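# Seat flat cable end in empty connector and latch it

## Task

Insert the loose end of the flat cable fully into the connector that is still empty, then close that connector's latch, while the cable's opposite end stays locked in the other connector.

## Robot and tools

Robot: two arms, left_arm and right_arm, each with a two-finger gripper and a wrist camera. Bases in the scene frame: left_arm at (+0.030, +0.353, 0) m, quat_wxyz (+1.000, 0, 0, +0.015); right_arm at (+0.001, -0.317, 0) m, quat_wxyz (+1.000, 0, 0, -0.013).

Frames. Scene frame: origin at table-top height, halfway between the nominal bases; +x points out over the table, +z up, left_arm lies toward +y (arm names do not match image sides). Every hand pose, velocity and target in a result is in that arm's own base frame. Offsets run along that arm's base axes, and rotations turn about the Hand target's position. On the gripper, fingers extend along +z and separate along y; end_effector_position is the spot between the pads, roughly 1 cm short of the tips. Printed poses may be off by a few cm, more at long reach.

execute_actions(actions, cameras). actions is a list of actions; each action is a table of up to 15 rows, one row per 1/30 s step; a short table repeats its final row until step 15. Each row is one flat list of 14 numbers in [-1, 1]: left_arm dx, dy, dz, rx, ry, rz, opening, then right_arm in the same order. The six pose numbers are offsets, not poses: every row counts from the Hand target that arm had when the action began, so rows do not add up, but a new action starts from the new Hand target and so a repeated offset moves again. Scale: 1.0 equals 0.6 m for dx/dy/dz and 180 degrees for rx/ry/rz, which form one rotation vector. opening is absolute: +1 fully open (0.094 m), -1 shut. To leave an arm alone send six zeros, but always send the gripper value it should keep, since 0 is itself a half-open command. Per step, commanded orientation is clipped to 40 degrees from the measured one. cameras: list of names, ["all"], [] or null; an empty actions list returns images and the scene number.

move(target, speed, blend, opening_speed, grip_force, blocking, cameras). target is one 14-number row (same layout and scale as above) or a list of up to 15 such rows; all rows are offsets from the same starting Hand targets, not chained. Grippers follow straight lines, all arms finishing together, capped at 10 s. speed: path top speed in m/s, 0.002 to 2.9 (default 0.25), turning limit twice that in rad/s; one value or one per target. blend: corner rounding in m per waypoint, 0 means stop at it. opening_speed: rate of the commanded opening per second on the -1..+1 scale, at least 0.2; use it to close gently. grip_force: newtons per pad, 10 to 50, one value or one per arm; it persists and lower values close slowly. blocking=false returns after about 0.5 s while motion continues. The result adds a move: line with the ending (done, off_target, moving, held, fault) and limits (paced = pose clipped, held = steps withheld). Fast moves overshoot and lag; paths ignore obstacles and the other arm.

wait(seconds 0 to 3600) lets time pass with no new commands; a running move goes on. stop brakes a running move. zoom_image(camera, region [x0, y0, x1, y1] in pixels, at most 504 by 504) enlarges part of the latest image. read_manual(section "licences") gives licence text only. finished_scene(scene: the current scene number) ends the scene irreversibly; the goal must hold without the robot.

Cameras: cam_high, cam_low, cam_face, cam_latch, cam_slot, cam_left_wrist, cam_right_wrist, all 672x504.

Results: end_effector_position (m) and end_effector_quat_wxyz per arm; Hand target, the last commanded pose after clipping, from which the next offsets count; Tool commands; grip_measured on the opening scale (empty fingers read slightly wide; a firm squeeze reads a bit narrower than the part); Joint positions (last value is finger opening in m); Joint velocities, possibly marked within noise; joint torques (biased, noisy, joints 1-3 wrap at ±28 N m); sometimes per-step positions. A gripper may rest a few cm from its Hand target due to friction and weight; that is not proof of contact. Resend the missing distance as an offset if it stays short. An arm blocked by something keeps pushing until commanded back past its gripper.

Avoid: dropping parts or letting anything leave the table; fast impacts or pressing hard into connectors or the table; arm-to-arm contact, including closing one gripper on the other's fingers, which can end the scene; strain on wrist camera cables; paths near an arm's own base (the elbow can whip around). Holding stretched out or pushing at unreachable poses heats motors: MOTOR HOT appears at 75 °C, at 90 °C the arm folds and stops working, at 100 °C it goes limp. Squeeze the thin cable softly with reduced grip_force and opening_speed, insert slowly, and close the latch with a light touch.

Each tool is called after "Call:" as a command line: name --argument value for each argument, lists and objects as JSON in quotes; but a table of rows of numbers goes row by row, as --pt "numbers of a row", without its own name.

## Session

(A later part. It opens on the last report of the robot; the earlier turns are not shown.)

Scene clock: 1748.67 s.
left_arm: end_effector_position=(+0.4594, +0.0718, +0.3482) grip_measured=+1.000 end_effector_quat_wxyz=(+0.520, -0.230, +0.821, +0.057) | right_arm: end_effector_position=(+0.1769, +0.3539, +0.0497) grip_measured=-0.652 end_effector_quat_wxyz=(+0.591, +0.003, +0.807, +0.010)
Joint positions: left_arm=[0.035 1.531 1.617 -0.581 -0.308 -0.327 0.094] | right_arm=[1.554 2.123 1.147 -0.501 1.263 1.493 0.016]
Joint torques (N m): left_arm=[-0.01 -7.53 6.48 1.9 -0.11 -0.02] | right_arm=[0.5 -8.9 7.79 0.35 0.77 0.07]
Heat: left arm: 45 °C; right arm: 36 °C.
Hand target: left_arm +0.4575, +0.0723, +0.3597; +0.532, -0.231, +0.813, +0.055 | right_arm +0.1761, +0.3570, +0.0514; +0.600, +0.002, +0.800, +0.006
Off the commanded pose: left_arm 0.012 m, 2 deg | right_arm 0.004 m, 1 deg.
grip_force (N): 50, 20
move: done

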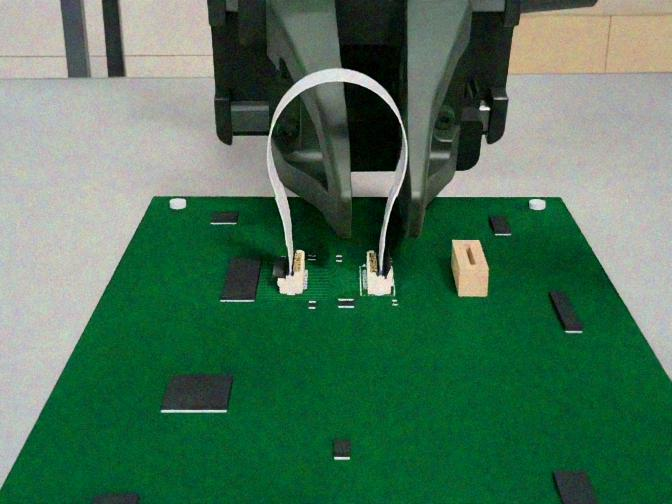

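Call:
move --target '[0,0,0,0,0,0,1, 0,0,0,0,0,0,-1]' --opening_speed 0.2 --grip_force '[50,20]' --cameras '["cam_latch","cam_face","cam_slot"]'

Call:
zoom_image --camera "cam_latch" --region '[330, 190, 430, 300]'

Call:
zoom_image --camera "cam_slot" --region '[335, 225, 475, 325]'

Call:
zoom_image --camera "cam_face" --region '[230, 170, 330, 240]'

Scene clock: 1760.50 s.
left_arm: end_effector_position=(+0.4594, +0.0718, +0.3482) grip_measured=+1.000 end_effector_quat_wxyz=(+0.520, -0.230, +0.821, +0.057) | right_arm: end_effector_position=(+0.1769, +0.3535, +0.0497) grip_measured=-0.986 end_effector_quat_wxyz=(+0.591, +0.004, +0.807, +0.010)
Joint positions: left_arm=[0.035 1.531 1.617 -0.581 -0.308 -0.327 0.094] | right_arm=[1.554 2.123 1.147 -0.504 1.263 1.497 0.001]
Joint torques (N m): left_arm=[-0.01 -7.53 6.43 1.9 -0.11 -0.02] | right_arm=[0.27 -8.58 7.73 0.32 0.79 0.07]
Heat: left arm: 45 °C; right arm: 36 °C.
Hand target: left_arm +0.4575, +0.0723, +0.3597; +0.532, -0.231, +0.813, +0.055 | right_arm +0.1761, +0.3570, +0.0513; +0.600, +0.002, +0.800, +0.006
Off the commanded pose: left_arm 0.012 m, 2 deg | right_arm 0.004 m, 1 deg.
grip_force (N): 50, 20
move: done
Images, in order (width x height): cam_face 672x504, cam_latch 672x504, cam_slot 672x504.

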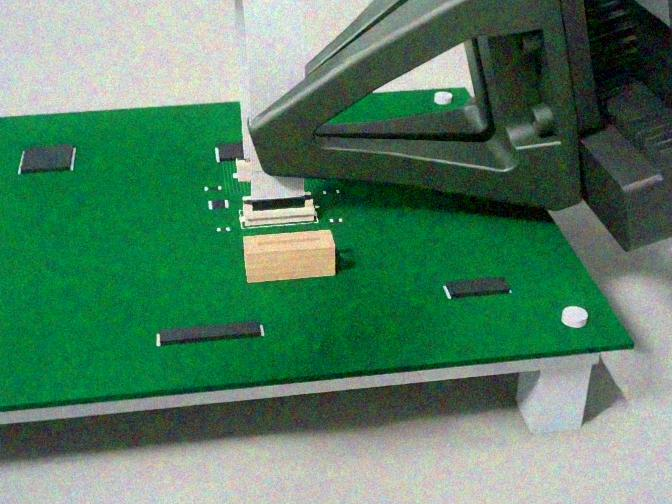

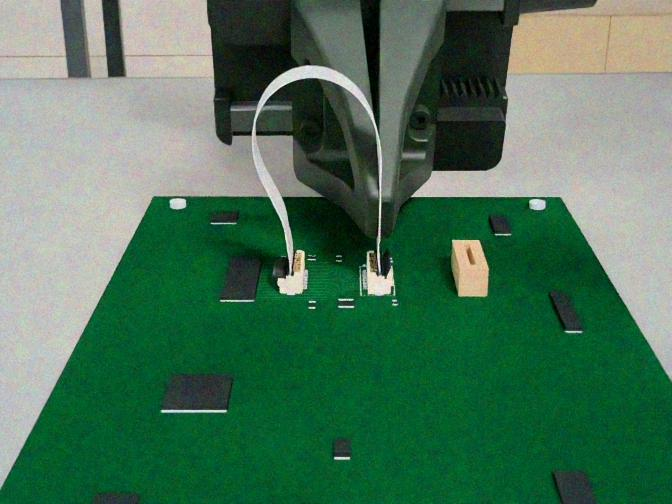

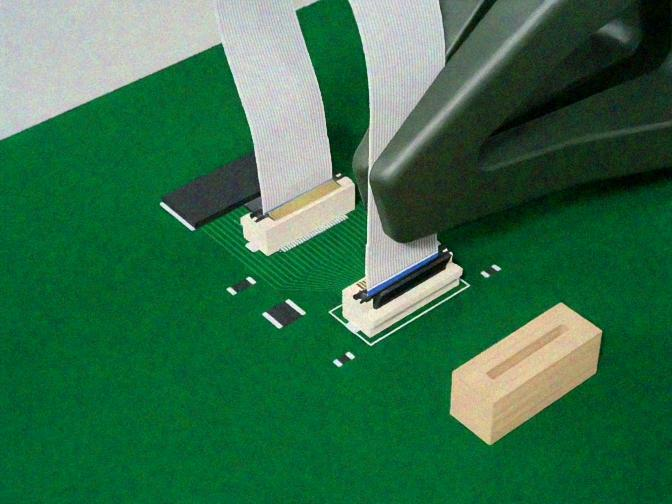

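Scaled by 4.582 from the camera's image (finer frame: 960x720).

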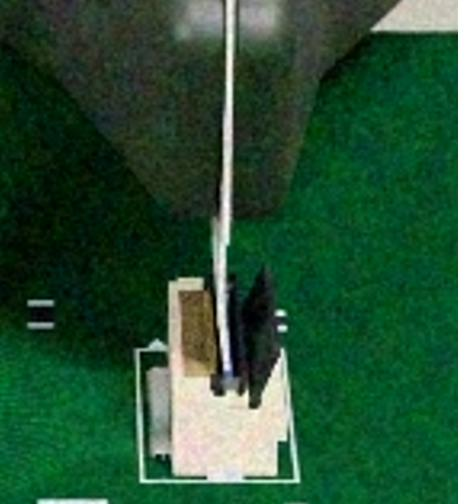

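Scaled by 3.600 from the camera's image (finer frame: 960x720).

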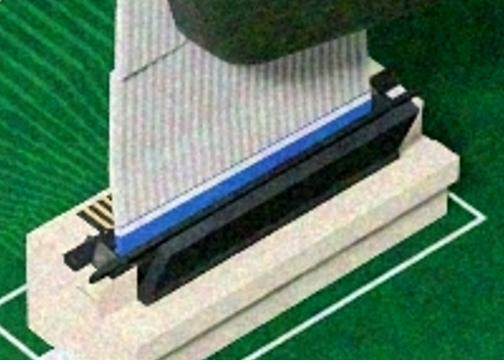

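Scaled by 5.040 from the camera's image (finer frame: 960x720).

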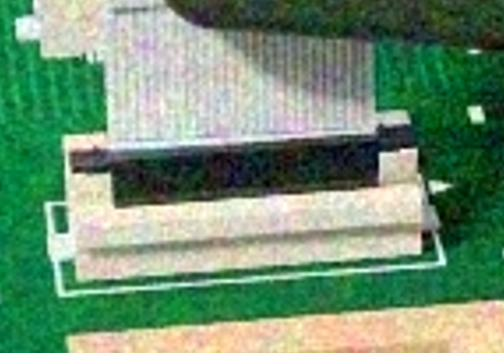

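Call:
move --target '[0,0,0,0,0,0,1, 0,0,-0.01,0,0.011,0,-1]' --speed 0.02 --cameras '["cam_latch","cam_face","cam_slot"]'

Call:
zoom_image --camera "cam_slot" --region '[335, 225, 475, 325]'

Scene clock: 1773.03 s.
left_arm: end_effector_position=(+0.4594, +0.0718, +0.3482) grip_measured=+1.000 end_effector_quat_wxyz=(+0.520, -0.230, +0.821, +0.057) | right_arm: end_effector_position=(+0.1768, +0.3536, +0.0492) grip_measured=-0.986 end_effector_quat_wxyz=(+0.590, +0.004, +0.808, +0.010)
Joint positions: left_arm=[0.035 1.531 1.617 -0.581 -0.308 -0.327 0.094] | right_arm=[1.554 2.123 1.147 -0.504 1.26 1.497 0.001]
Joint torques (N m): left_arm=[0.01 -7.51 6.45 1.9 -0.11 -0.03] | right_arm=[-0.02 -8.66 7.66 0.36 0.42 0.05]
Heat: left arm: 45 °C; right arm: 36 °C.
Hand target: left_arm +0.4575, +0.0723, +0.3597; +0.532, -0.231, +0.813, +0.055 | right_arm +0.1761, +0.3570, +0.0453; +0.586, +0.002, +0.811, +0.006
Off the commanded pose: left_arm 0.012 m, 2 deg | right_arm 0.005 m, 1 deg.
grip_force (N): 50, 20
move: done
Images, in order (width x height): cam_face 672x504, cam_latch 672x504, cam_slot 672x504.

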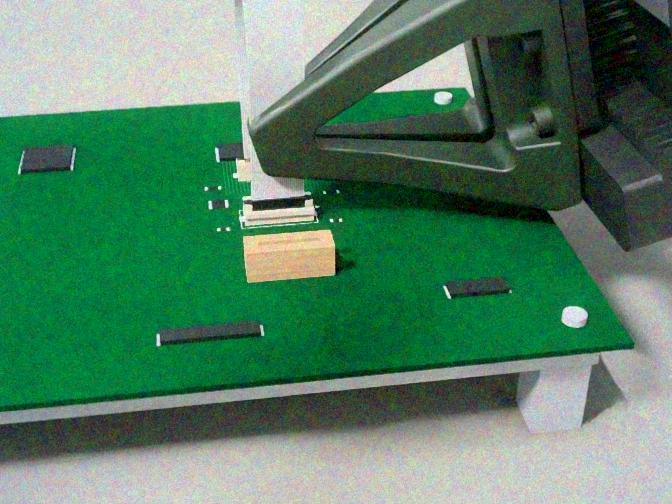

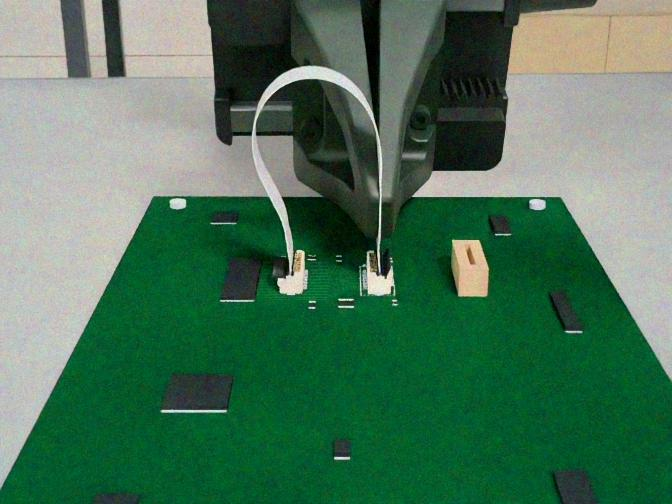

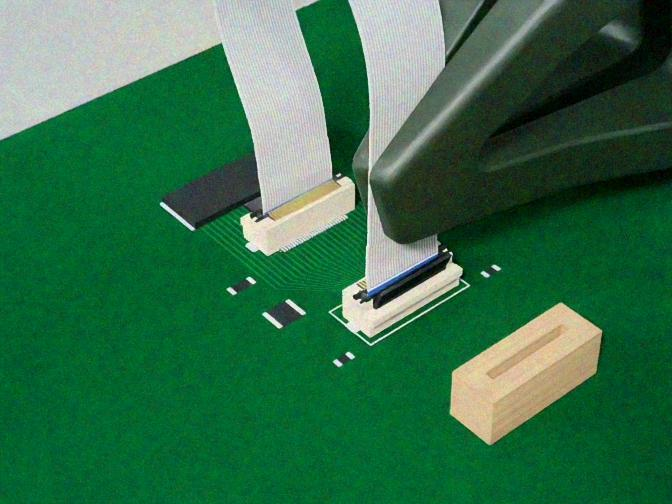

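Scaled by 3.600 from the camera's image (finer frame: 960x720).

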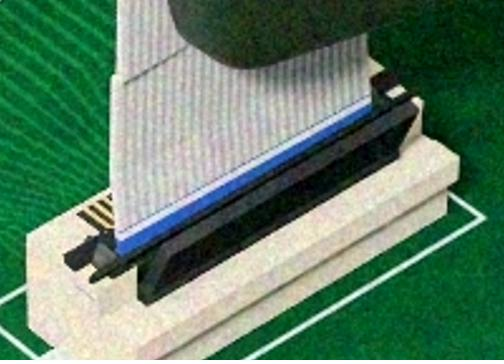

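Call:
move --target '[0,0,0,0,0,0,1, 0,0,-0.01,0,0.011,0,-1]' --speed 0.02 --cameras '["cam_slot","cam_latch"]'

Call:
zoom_image --camera "cam_slot" --region '[335, 225, 475, 325]'

Call:
zoom_image --camera "cam_latch" --region '[330, 190, 430, 300]'

Scene clock: 1780.50 s.
left_arm: end_effector_position=(+0.4594, +0.0718, +0.3482) grip_measured=+1.000 end_effector_quat_wxyz=(+0.520, -0.230, +0.821, +0.057) | right_arm: end_effector_position=(+0.1764, +0.3544, +0.0485) grip_measured=-0.986 end_effector_quat_wxyz=(+0.587, +0.004, +0.810, +0.011)
Joint positions: left_arm=[0.035 1.531 1.617 -0.581 -0.308 -0.327 0.094] | right_arm=[1.554 2.123 1.149 -0.504 1.254 1.497 0.001]
Joint torques (N m): left_arm=[-0.02 -7.51 6.48 1.9 -0.11 -0.02] | right_arm=[-0.47 -8.62 7.27 0.45 0.2 -0.02]
Heat: left arm: 45 °C; right arm: 36 °C.
Hand target: left_arm +0.4575, +0.0723, +0.3597; +0.532, -0.231, +0.813, +0.055 | right_arm +0.1761, +0.3570, +0.0394; +0.572, +0.002, +0.820, +0.006
Off the commanded pose: left_arm 0.012 m, 2 deg | right_arm 0.010 m, 2 deg.
grip_force (N): 50, 20
move: done
Images, in order (width x height): cam_latch 672x504, cam_slot 672x504.

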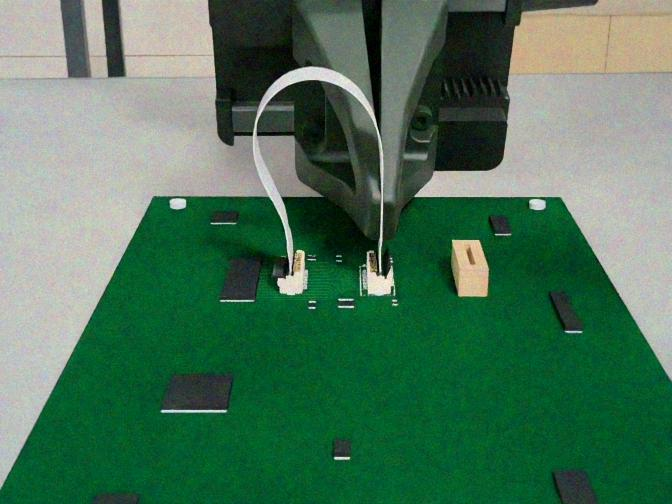

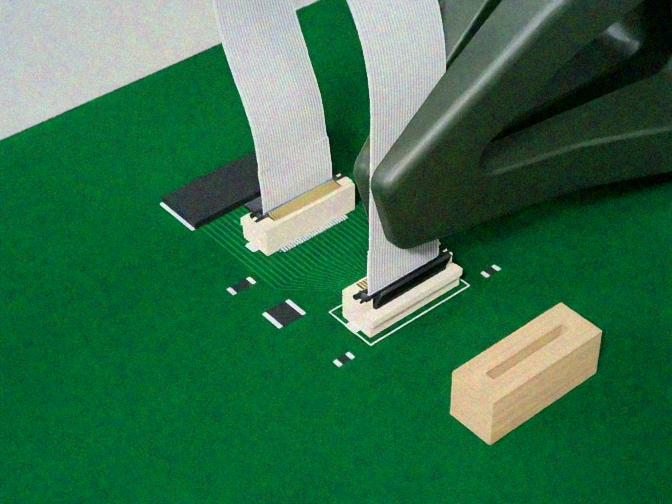

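Scaled by 3.600 from the camera's image (finer frame: 960x720).

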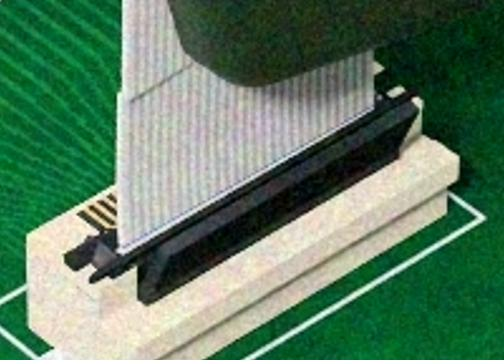

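Scaled by 4.582 from the camera's image (finer frame: 960x720).

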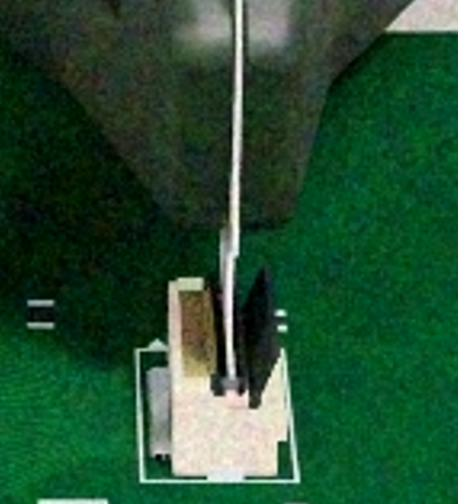

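Call:
move --target '[0,0,0,0,0,0,1, 0,0,0.006,0,-0.007,0,-1]' --speed 0.02

Call:
move --target '[0,0,0,0,0,0,1, 0,0,0,0,0,0,-0.85]' --opening_speed 0.2 --cameras '["cam_latch","cam_face","cam_slot"]'

Call:
zoom_image --camera "cam_slot" --region '[335, 225, 475, 325]'

Call:
zoom_image --camera "cam_latch" --region '[330, 190, 430, 300]'

Scene clock: 1833.73 s.
left_arm: end_effector_position=(+0.4594, +0.0718, +0.3482) grip_measured=+1.000 end_effector_quat_wxyz=(+0.520, -0.230, +0.821, +0.057) | right_arm: end_effector_position=(+0.1765, +0.3544, +0.0487) grip_measured=-0.986 end_effector_quat_wxyz=(+0.587, +0.004, +0.809, +0.011)
Joint positions: left_arm=[0.035 1.531 1.617 -0.581 -0.308 -0.327 0.094] | right_arm=[1.554 2.123 1.149 -0.504 1.254 1.497 0.001]
Joint torques (N m): left_arm=[-0.02 -7.53 6.46 1.9 -0.11 -0.02] | right_arm=[-0.13 -8.75 7.46 0.38 0.36 0.02]
Heat: left arm: 45 °C; right arm: 36 °C.
Hand target: left_arm +0.4575, +0.0723, +0.3597; +0.532, -0.231, +0.813, +0.055 | right_arm +0.1761, +0.3570, +0.0430; +0.581, +0.002, +0.814, +0.006
Off the commanded pose: left_arm 0.012 m, 2 deg | right_arm 0.006 m, 1 deg.
grip_force (N): 50, 20
move: done

Scene clock: 1834.70 s.
left_arm: end_effector_position=(+0.4594, +0.0718, +0.3482) grip_measured=+1.000 end_effector_quat_wxyz=(+0.520, -0.230, +0.821, +0.057) | right_arm: end_effector_position=(+0.1750, +0.3548, +0.0443) grip_measured=-0.852 end_effector_quat_wxyz=(+0.577, +0.003, +0.817, +0.012)
Joint positions: left_arm=[0.035 1.531 1.617 -0.581 -0.308 -0.327 0.094] | right_arm=[1.554 2.123 1.149 -0.504 1.229 1.497 0.007]
Joint torques (N m): left_arm=[-0.01 -7.53 6.48 1.91 -0.11 -0.02] | right_arm=[-0.18 -8.66 7.57 0.4 0.63 0.02]
Heat: left arm: 45 °C; right arm: 36 °C.
Hand target: left_arm +0.4575, +0.0723, +0.3597; +0.532, -0.231, +0.813, +0.055 | right_arm +0.1761, +0.3570, +0.0430; +0.581, +0.002, +0.814, +0.006
Off the commanded pose: left_arm 0.012 m, 2 deg | right_arm 0.003 m, 1 deg.
grip_force (N): 50, 20
move: done
Images, in order (width x height): cam_face 672x504, cam_latch 672x504, cam_slot 672x504.

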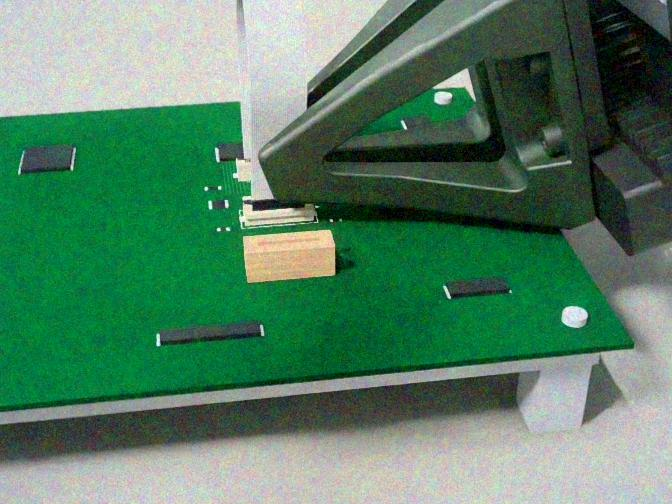

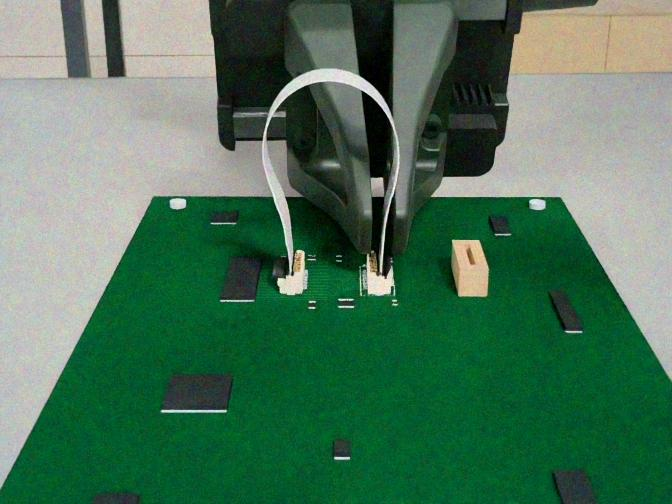

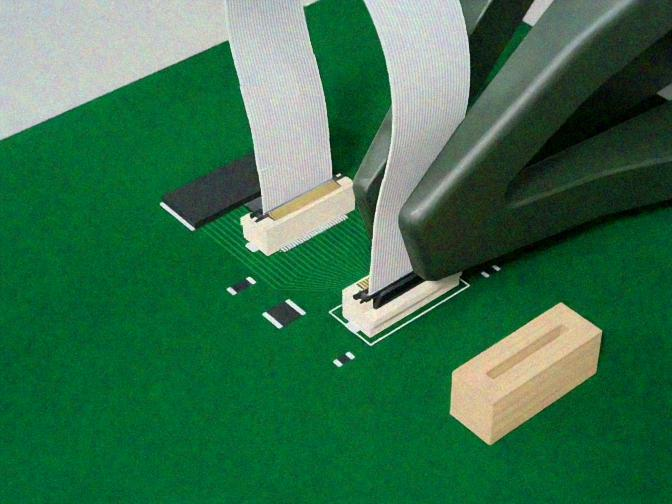

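Scaled by 3.600 from the camera's image (finer frame: 960x720).

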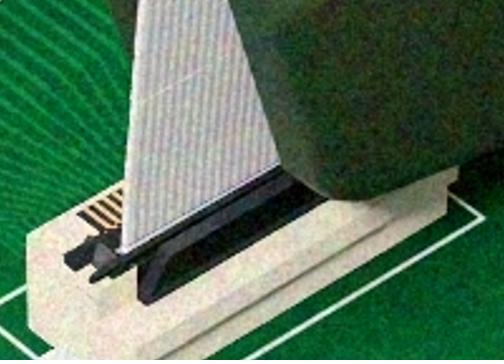

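Scaled by 4.582 from the camera's image (finer frame: 960x720).

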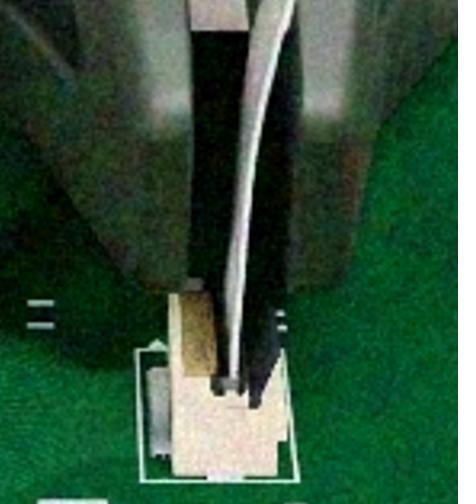

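Call:
move --target '[0,0,0,0,0,0,1, 0,0,0.011,0,-0.012,0,-0.85]' --speed 0.02 --cameras '["cam_latch","cam_slot"]'

Call:
zoom_image --camera "cam_slot" --region '[335, 225, 475, 325]'

Call:
zoom_image --camera "cam_latch" --region '[330, 190, 430, 300]'

Scene clock: 1853.37 s.
left_arm: end_effector_position=(+0.4594, +0.0718, +0.3482) grip_measured=+1.000 end_effector_quat_wxyz=(+0.520, -0.230, +0.821, +0.057) | right_arm: end_effector_position=(+0.1763, +0.3544, +0.0482) grip_measured=-0.852 end_effector_quat_wxyz=(+0.586, +0.004, +0.810, +0.011)
Joint positions: left_arm=[0.035 1.531 1.617 -0.581 -0.308 -0.327 0.094] | right_arm=[1.554 2.123 1.149 -0.504 1.252 1.497 0.007]
Joint torques (N m): left_arm=[-0.01 -7.51 6.46 1.9 -0.11 -0.02] | right_arm=[0.36 -8.58 7.61 0.34 0.76 0.06]
Heat: left arm: 45 °C; right arm: 36 °C.
Hand target: left_arm +0.4575, +0.0723, +0.3597; +0.532, -0.231, +0.813, +0.055 | right_arm +0.1761, +0.3570, +0.0496; +0.596, +0.002, +0.803, +0.006
Off the commanded pose: left_arm 0.012 m, 2 deg | right_arm 0.003 m, 1 deg.
grip_force (N): 50, 20
move: done

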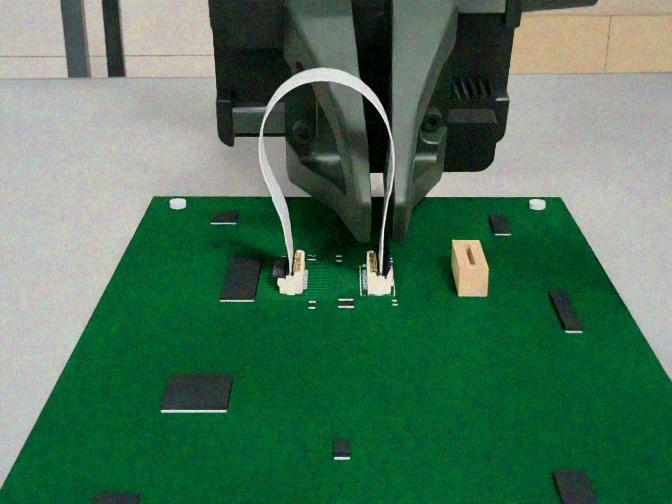

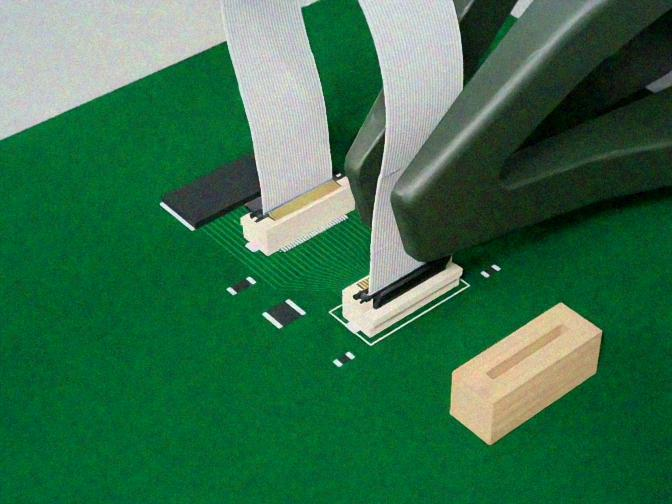

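Scaled by 3.600 from the camera's image (finer frame: 960x720).

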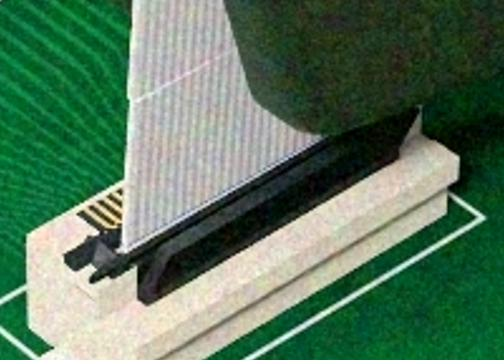

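Scaled by 4.582 from the camera's image (finer frame: 960x720).

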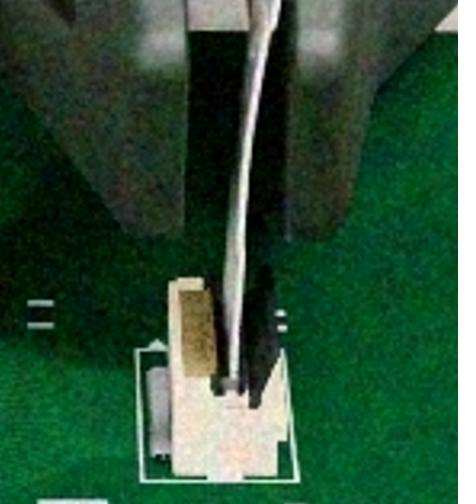

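Call:
move --target '[0,0,0,0,0,0,1, 0,-0.0065,0,0,0,-0.003,-0.85]' --speed 0.02 --cameras '["cam_latch","cam_slot"]'

Call:
zoom_image --camera "cam_slot" --region '[335, 225, 475, 325]'

Call:
zoom_image --camera "cam_latch" --region '[330, 190, 430, 300]'

Scene clock: 1871.80 s.
left_arm: end_effector_position=(+0.4594, +0.0718, +0.3482) grip_measured=+1.000 end_effector_quat_wxyz=(+0.520, -0.230, +0.821, +0.057) | right_arm: end_effector_position=(+0.1764, +0.3512, +0.0483) grip_measured=-0.852 end_effector_quat_wxyz=(+0.587, +0.007, +0.810, +0.008)
Joint positions: left_arm=[0.035 1.531 1.617 -0.581 -0.308 -0.327 0.094] | right_arm=[1.554 2.123 1.149 -0.529 1.254 1.523 0.007]
Joint torques (N m): left_arm=[-0.02 -7.53 6.48 1.9 -0.11 -0.02] | right_arm=[0.35 -8.69 7.3 0.31 0.75 0.1]
Heat: left arm: 45 °C; right arm: 36 °C.
Hand target: left_arm +0.4575, +0.0723, +0.3597; +0.532, -0.231, +0.813, +0.055 | right_arm +0.1761, +0.3531, +0.0496; +0.596, +0.006, +0.803, +0.004
Off the commanded pose: left_arm 0.012 m, 2 deg | right_arm 0.002 m, 1 deg.
grip_force (N): 50, 20
move: done

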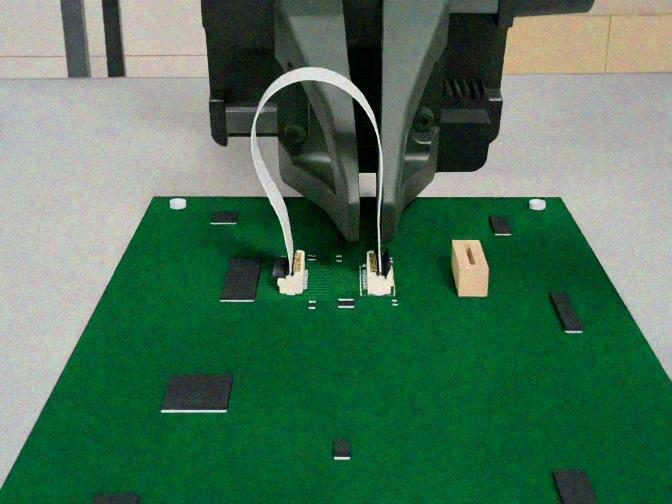

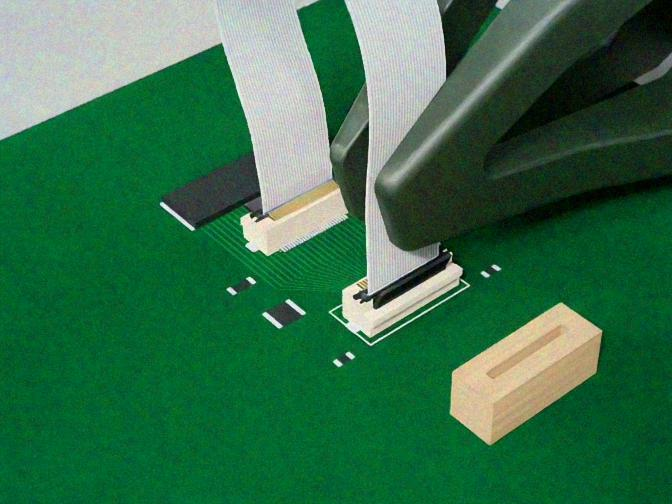

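Scaled by 3.600 from the camera's image (finer frame: 960x720).

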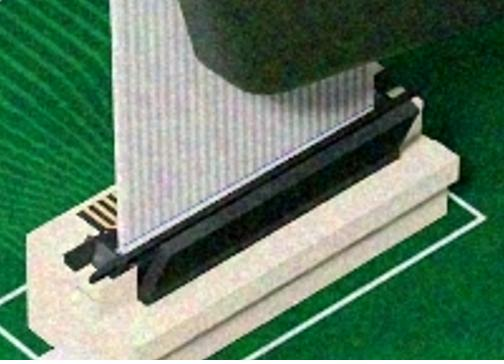

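Scaled by 4.582 from the camera's image (finer frame: 960x720).

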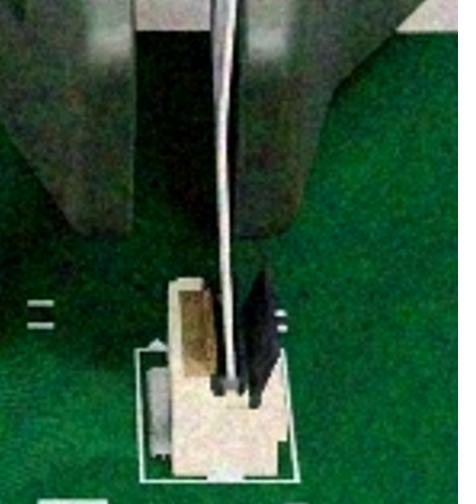

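Call:
move --target '[0,0,0,0,0,0,1, 0,0,-0.018,0,0.02,0,-0.85]' --speed 0.02 --cameras '["cam_latch","cam_slot"]'

Call:
zoom_image --camera "cam_slot" --region '[335, 225, 475, 325]'

Call:
zoom_image --camera "cam_latch" --region '[330, 190, 430, 300]'

Scene clock: 1891.60 s.
left_arm: end_effector_position=(+0.4594, +0.0718, +0.3482) grip_measured=+1.000 end_effector_quat_wxyz=(+0.520, -0.230, +0.821, +0.057) | right_arm: end_effector_position=(+0.1748, +0.3514, +0.0437) grip_measured=-0.852 end_effector_quat_wxyz=(+0.576, +0.007, +0.818, +0.009)
Joint positions: left_arm=[0.035 1.531 1.617 -0.581 -0.308 -0.327 0.094] | right_arm=[1.554 2.123 1.149 -0.53 1.226 1.524 0.007]
Joint torques (N m): left_arm=[-0.02 -7.51 6.45 1.91 -0.1 -0.02] | right_arm=[-0.55 -8.84 7.13 0.41 0.4 -0.03]
Heat: left arm: 45 °C; right arm: 36 °C.
Hand target: left_arm +0.4575, +0.0723, +0.3597; +0.532, -0.231, +0.813, +0.055 | right_arm +0.1761, +0.3531, +0.0388; +0.570, +0.006, +0.821, +0.003
Off the commanded pose: left_arm 0.012 m, 2 deg | right_arm 0.005 m, 1 deg.
grip_force (N): 50, 20
move: done

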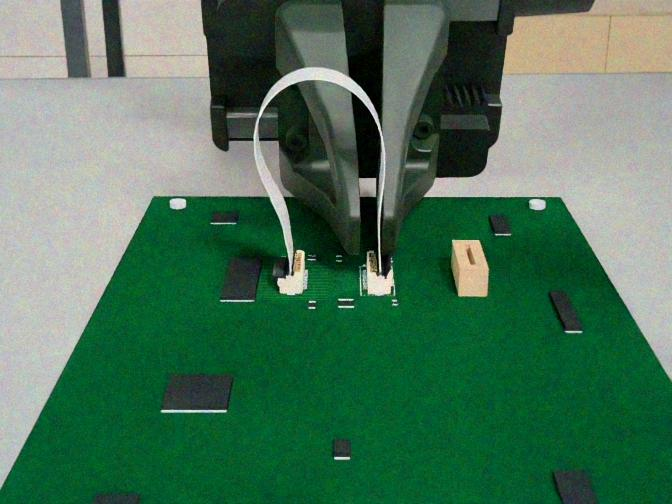

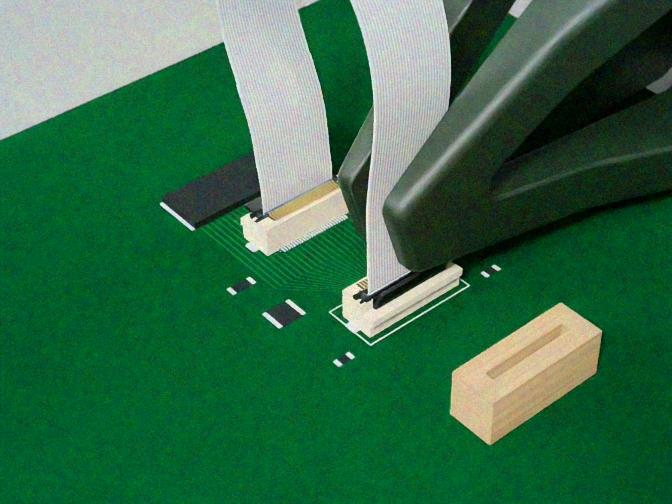

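Scaled by 3.600 from the camera's image (finer frame: 960x720).

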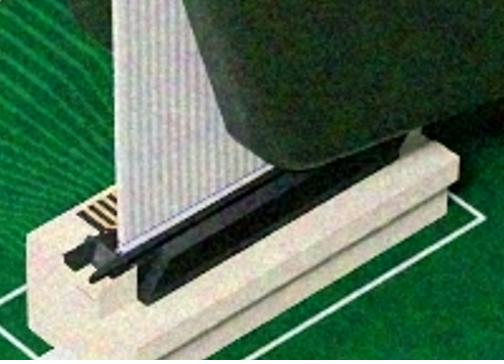

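Scaled by 4.582 from the camera's image (finer frame: 960x720).

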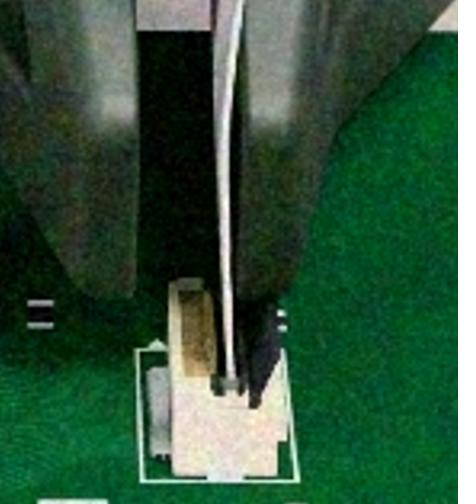

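Call:
move --target '[0,0,0,0,0,0,1, 0,0,-0.006,0,0.0066,0,-0.85]' --speed 0.02 --cameras '["cam_latch","cam_slot"]'

Call:
zoom_image --camera "cam_slot" --region '[335, 225, 475, 325]'

Call:
zoom_image --camera "cam_latch" --region '[350, 225, 410, 285]'

Scene clock: 1903.63 s.
left_arm: end_effector_position=(+0.4594, +0.0718, +0.3482) grip_measured=+1.000 end_effector_quat_wxyz=(+0.520, -0.230, +0.821, +0.057) | right_arm: end_effector_position=(+0.1747, +0.3516, +0.0430) grip_measured=-0.852 end_effector_quat_wxyz=(+0.574, +0.006, +0.819, +0.008)
Joint positions: left_arm=[0.035 1.531 1.617 -0.581 -0.308 -0.327 0.094] | right_arm=[1.553 2.123 1.149 -0.529 1.223 1.519 0.007]
Joint torques (N m): left_arm=[-0.01 -7.54 6.48 1.9 -0.11 -0.01] | right_arm=[-0.61 -8.95 6.95 0.49 0.25 -0.05]
Heat: left arm: 45 °C; right arm: 36 °C.
Hand target: left_arm +0.4575, +0.0723, +0.3597; +0.532, -0.231, +0.813, +0.055 | right_arm +0.1761, +0.3531, +0.0352; +0.562, +0.006, +0.827, +0.003
Off the commanded pose: left_arm 0.012 m, 2 deg | right_arm 0.008 m, 2 deg.
grip_force (N): 50, 20
move: done

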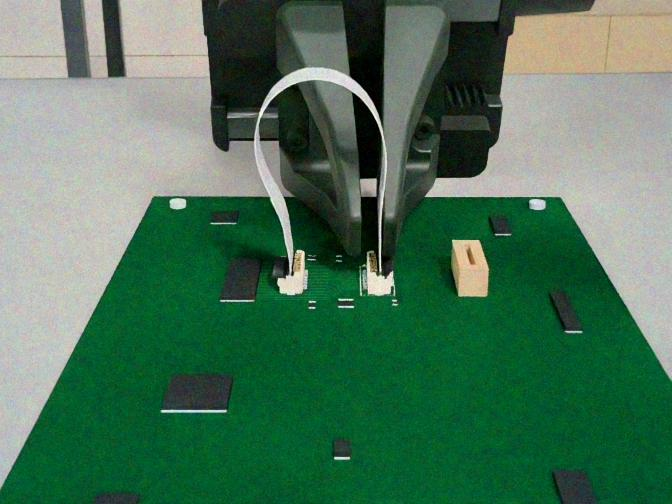

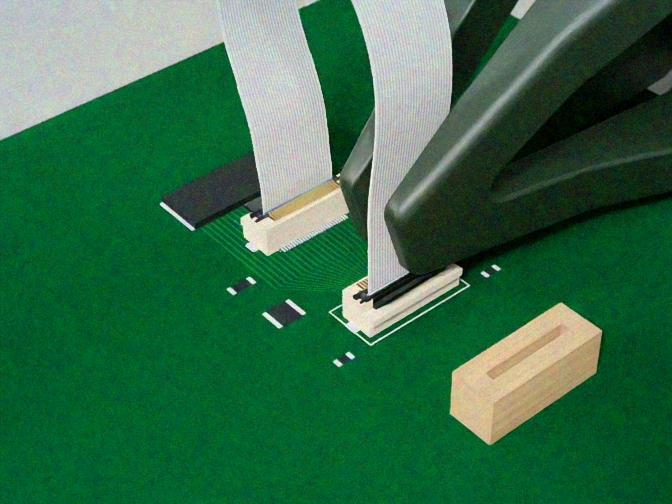

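Scaled by 3.600 from the camera's image (finer frame: 960x720).

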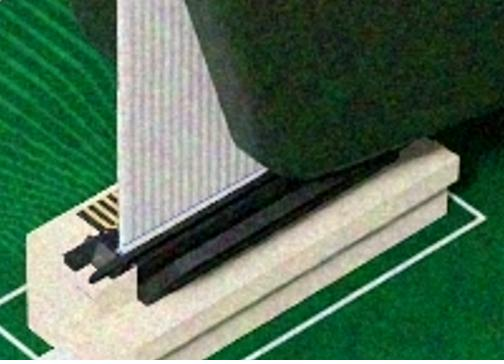

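Scaled by 8.400 from the camera's image (finer frame: 960x720).

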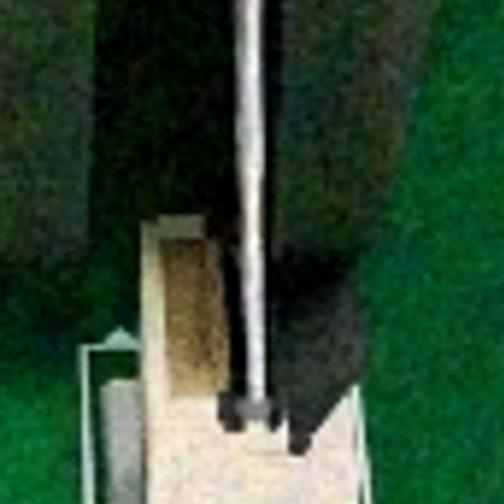

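Call:
move --target '[0,0,0,0,0,0,1, 0,0,-0.006,0,0.0066,0,-0.85]' --speed 0.02 --cameras '["cam_latch","cam_slot"]'

Call:
zoom_image --camera "cam_slot" --region '[335, 225, 475, 325]'

Call:
zoom_image --camera "cam_latch" --region '[350, 225, 410, 285]'

Scene clock: 1912.40 s.
left_arm: end_effector_position=(+0.4594, +0.0718, +0.3482) grip_measured=+1.000 end_effector_quat_wxyz=(+0.520, -0.230, +0.821, +0.057) | right_arm: end_effector_position=(+0.1750, +0.3522, +0.0403) grip_measured=-0.851 end_effector_quat_wxyz=(+0.568, +0.006, +0.823, +0.009)
Joint positions: left_arm=[0.035 1.531 1.617 -0.581 -0.308 -0.327 0.094] | right_arm=[1.55 2.123 1.149 -0.52 1.206 1.513 0.007]
Joint torques (N m): left_arm=[-0.01 -7.51 6.46 1.9 -0.11 -0.02] | right_arm=[-0.77 -8.94 6.52 0.47 0.23 -0.04]
Heat: left arm: 45 °C; right arm: 36 °C.
Hand target: left_arm +0.4575, +0.0723, +0.3597; +0.532, -0.231, +0.813, +0.055 | right_arm +0.1762, +0.3531, +0.0315; +0.553, +0.006, +0.833, +0.003
Off the commanded pose: left_arm 0.012 m, 2 deg | right_arm 0.009 m, 2 deg.
grip_force (N): 50, 20
move: done

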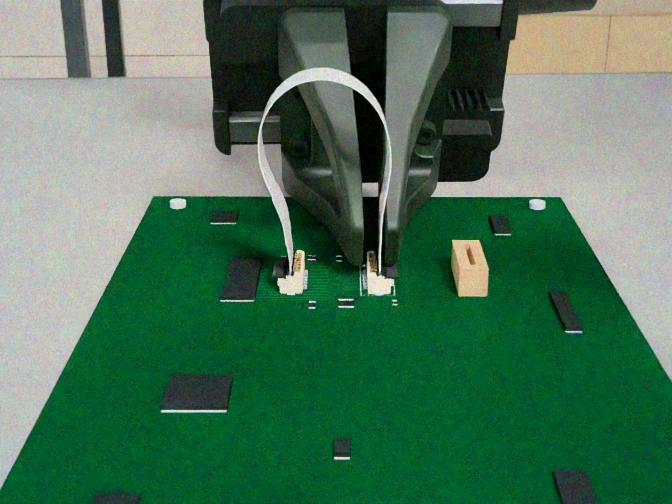

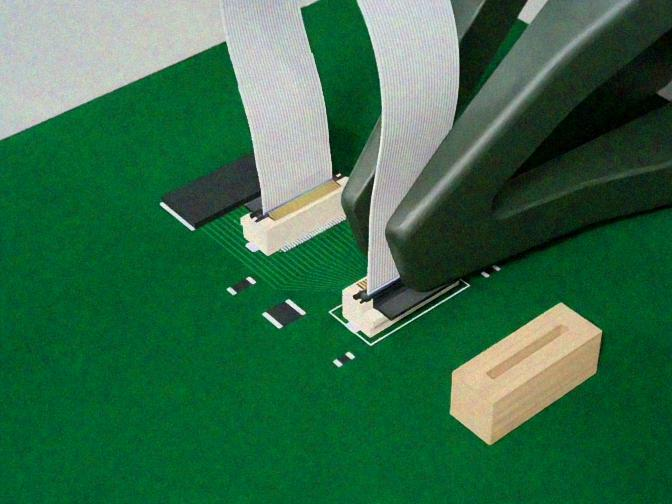

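Scaled by 3.600 from the camera's image (finer frame: 960x720).

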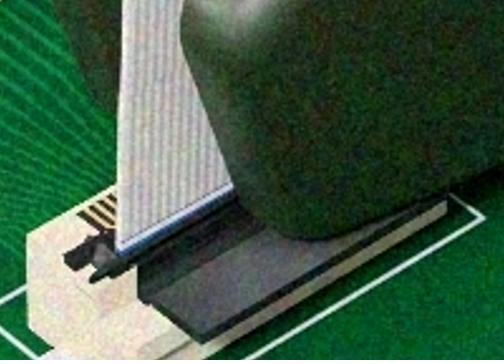

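Scaled by 8.400 from the camera's image (finer frame: 960x720).

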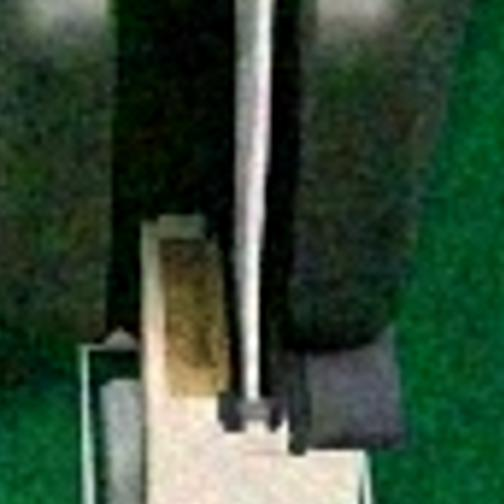

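Call:
move --target '[0,0,0,0,0,0,1, 0,0,-0.005,0,0.0055,0,-0.85]' --speed 0.02 --cameras '["cam_latch","cam_slot"]'

Call:
zoom_image --camera "cam_slot" --region '[335, 225, 475, 325]'

Call:
zoom_image --camera "cam_latch" --region '[350, 225, 410, 285]'

Scene clock: 1924.40 s.
left_arm: end_effector_position=(+0.4594, +0.0718, +0.3482) grip_measured=+1.000 end_effector_quat_wxyz=(+0.520, -0.230, +0.821, +0.057) | right_arm: end_effector_position=(+0.1750, +0.3523, +0.0402) grip_measured=-0.851 end_effector_quat_wxyz=(+0.567, +0.005, +0.823, +0.008)
Joint positions: left_arm=[0.035 1.531 1.617 -0.581 -0.308 -0.327 0.094] | right_arm=[1.55 2.123 1.149 -0.52 1.205 1.509 0.007]
Joint torques (N m): left_arm=[-0.02 -7.53 6.46 1.91 -0.11 -0.02] | right_arm=[-0.98 -8.99 6.68 0.54 0.07 -0.05]
Heat: left arm: 45 °C; right arm: 36 °C.
Hand target: left_arm +0.4575, +0.0723, +0.3597; +0.532, -0.231, +0.813, +0.055 | right_arm +0.1762, +0.3531, +0.0286; +0.546, +0.006, +0.838, +0.003
Off the commanded pose: left_arm 0.012 m, 2 deg | right_arm 0.012 m, 3 deg.
grip_force (N): 50, 20
move: off_target (right_arm)

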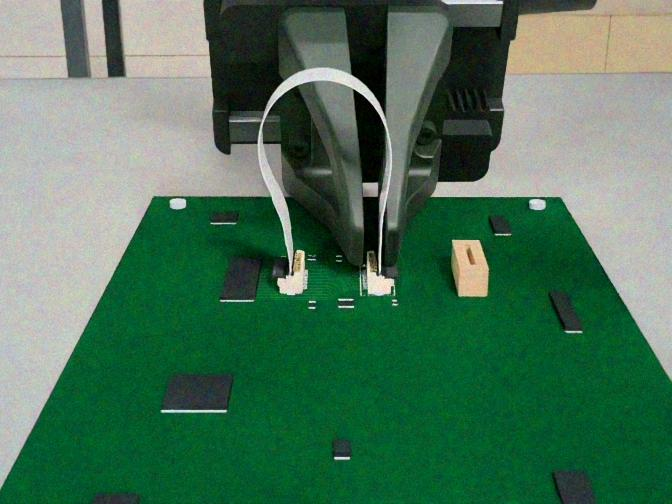

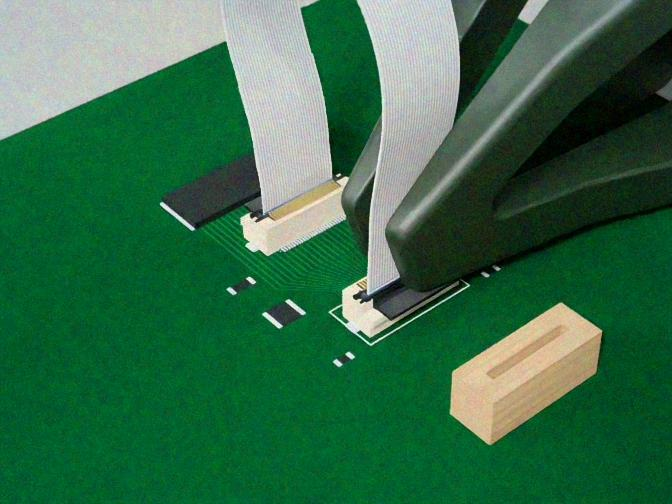

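Scaled by 3.600 from the camera's image (finer frame: 960x720).

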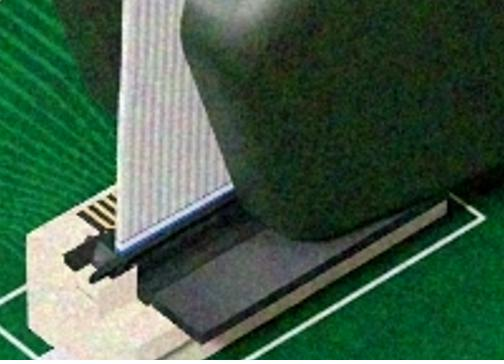

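Scaled by 8.400 from the camera's image (finer frame: 960x720).

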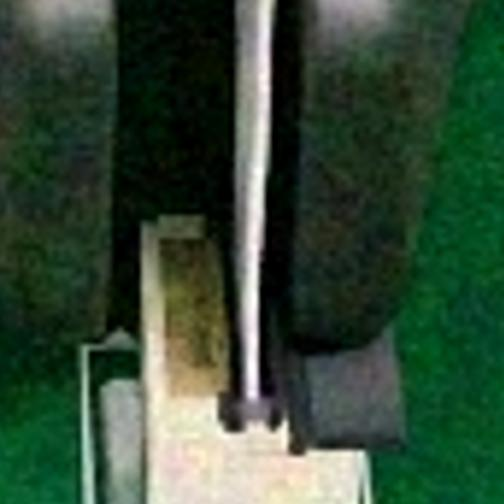

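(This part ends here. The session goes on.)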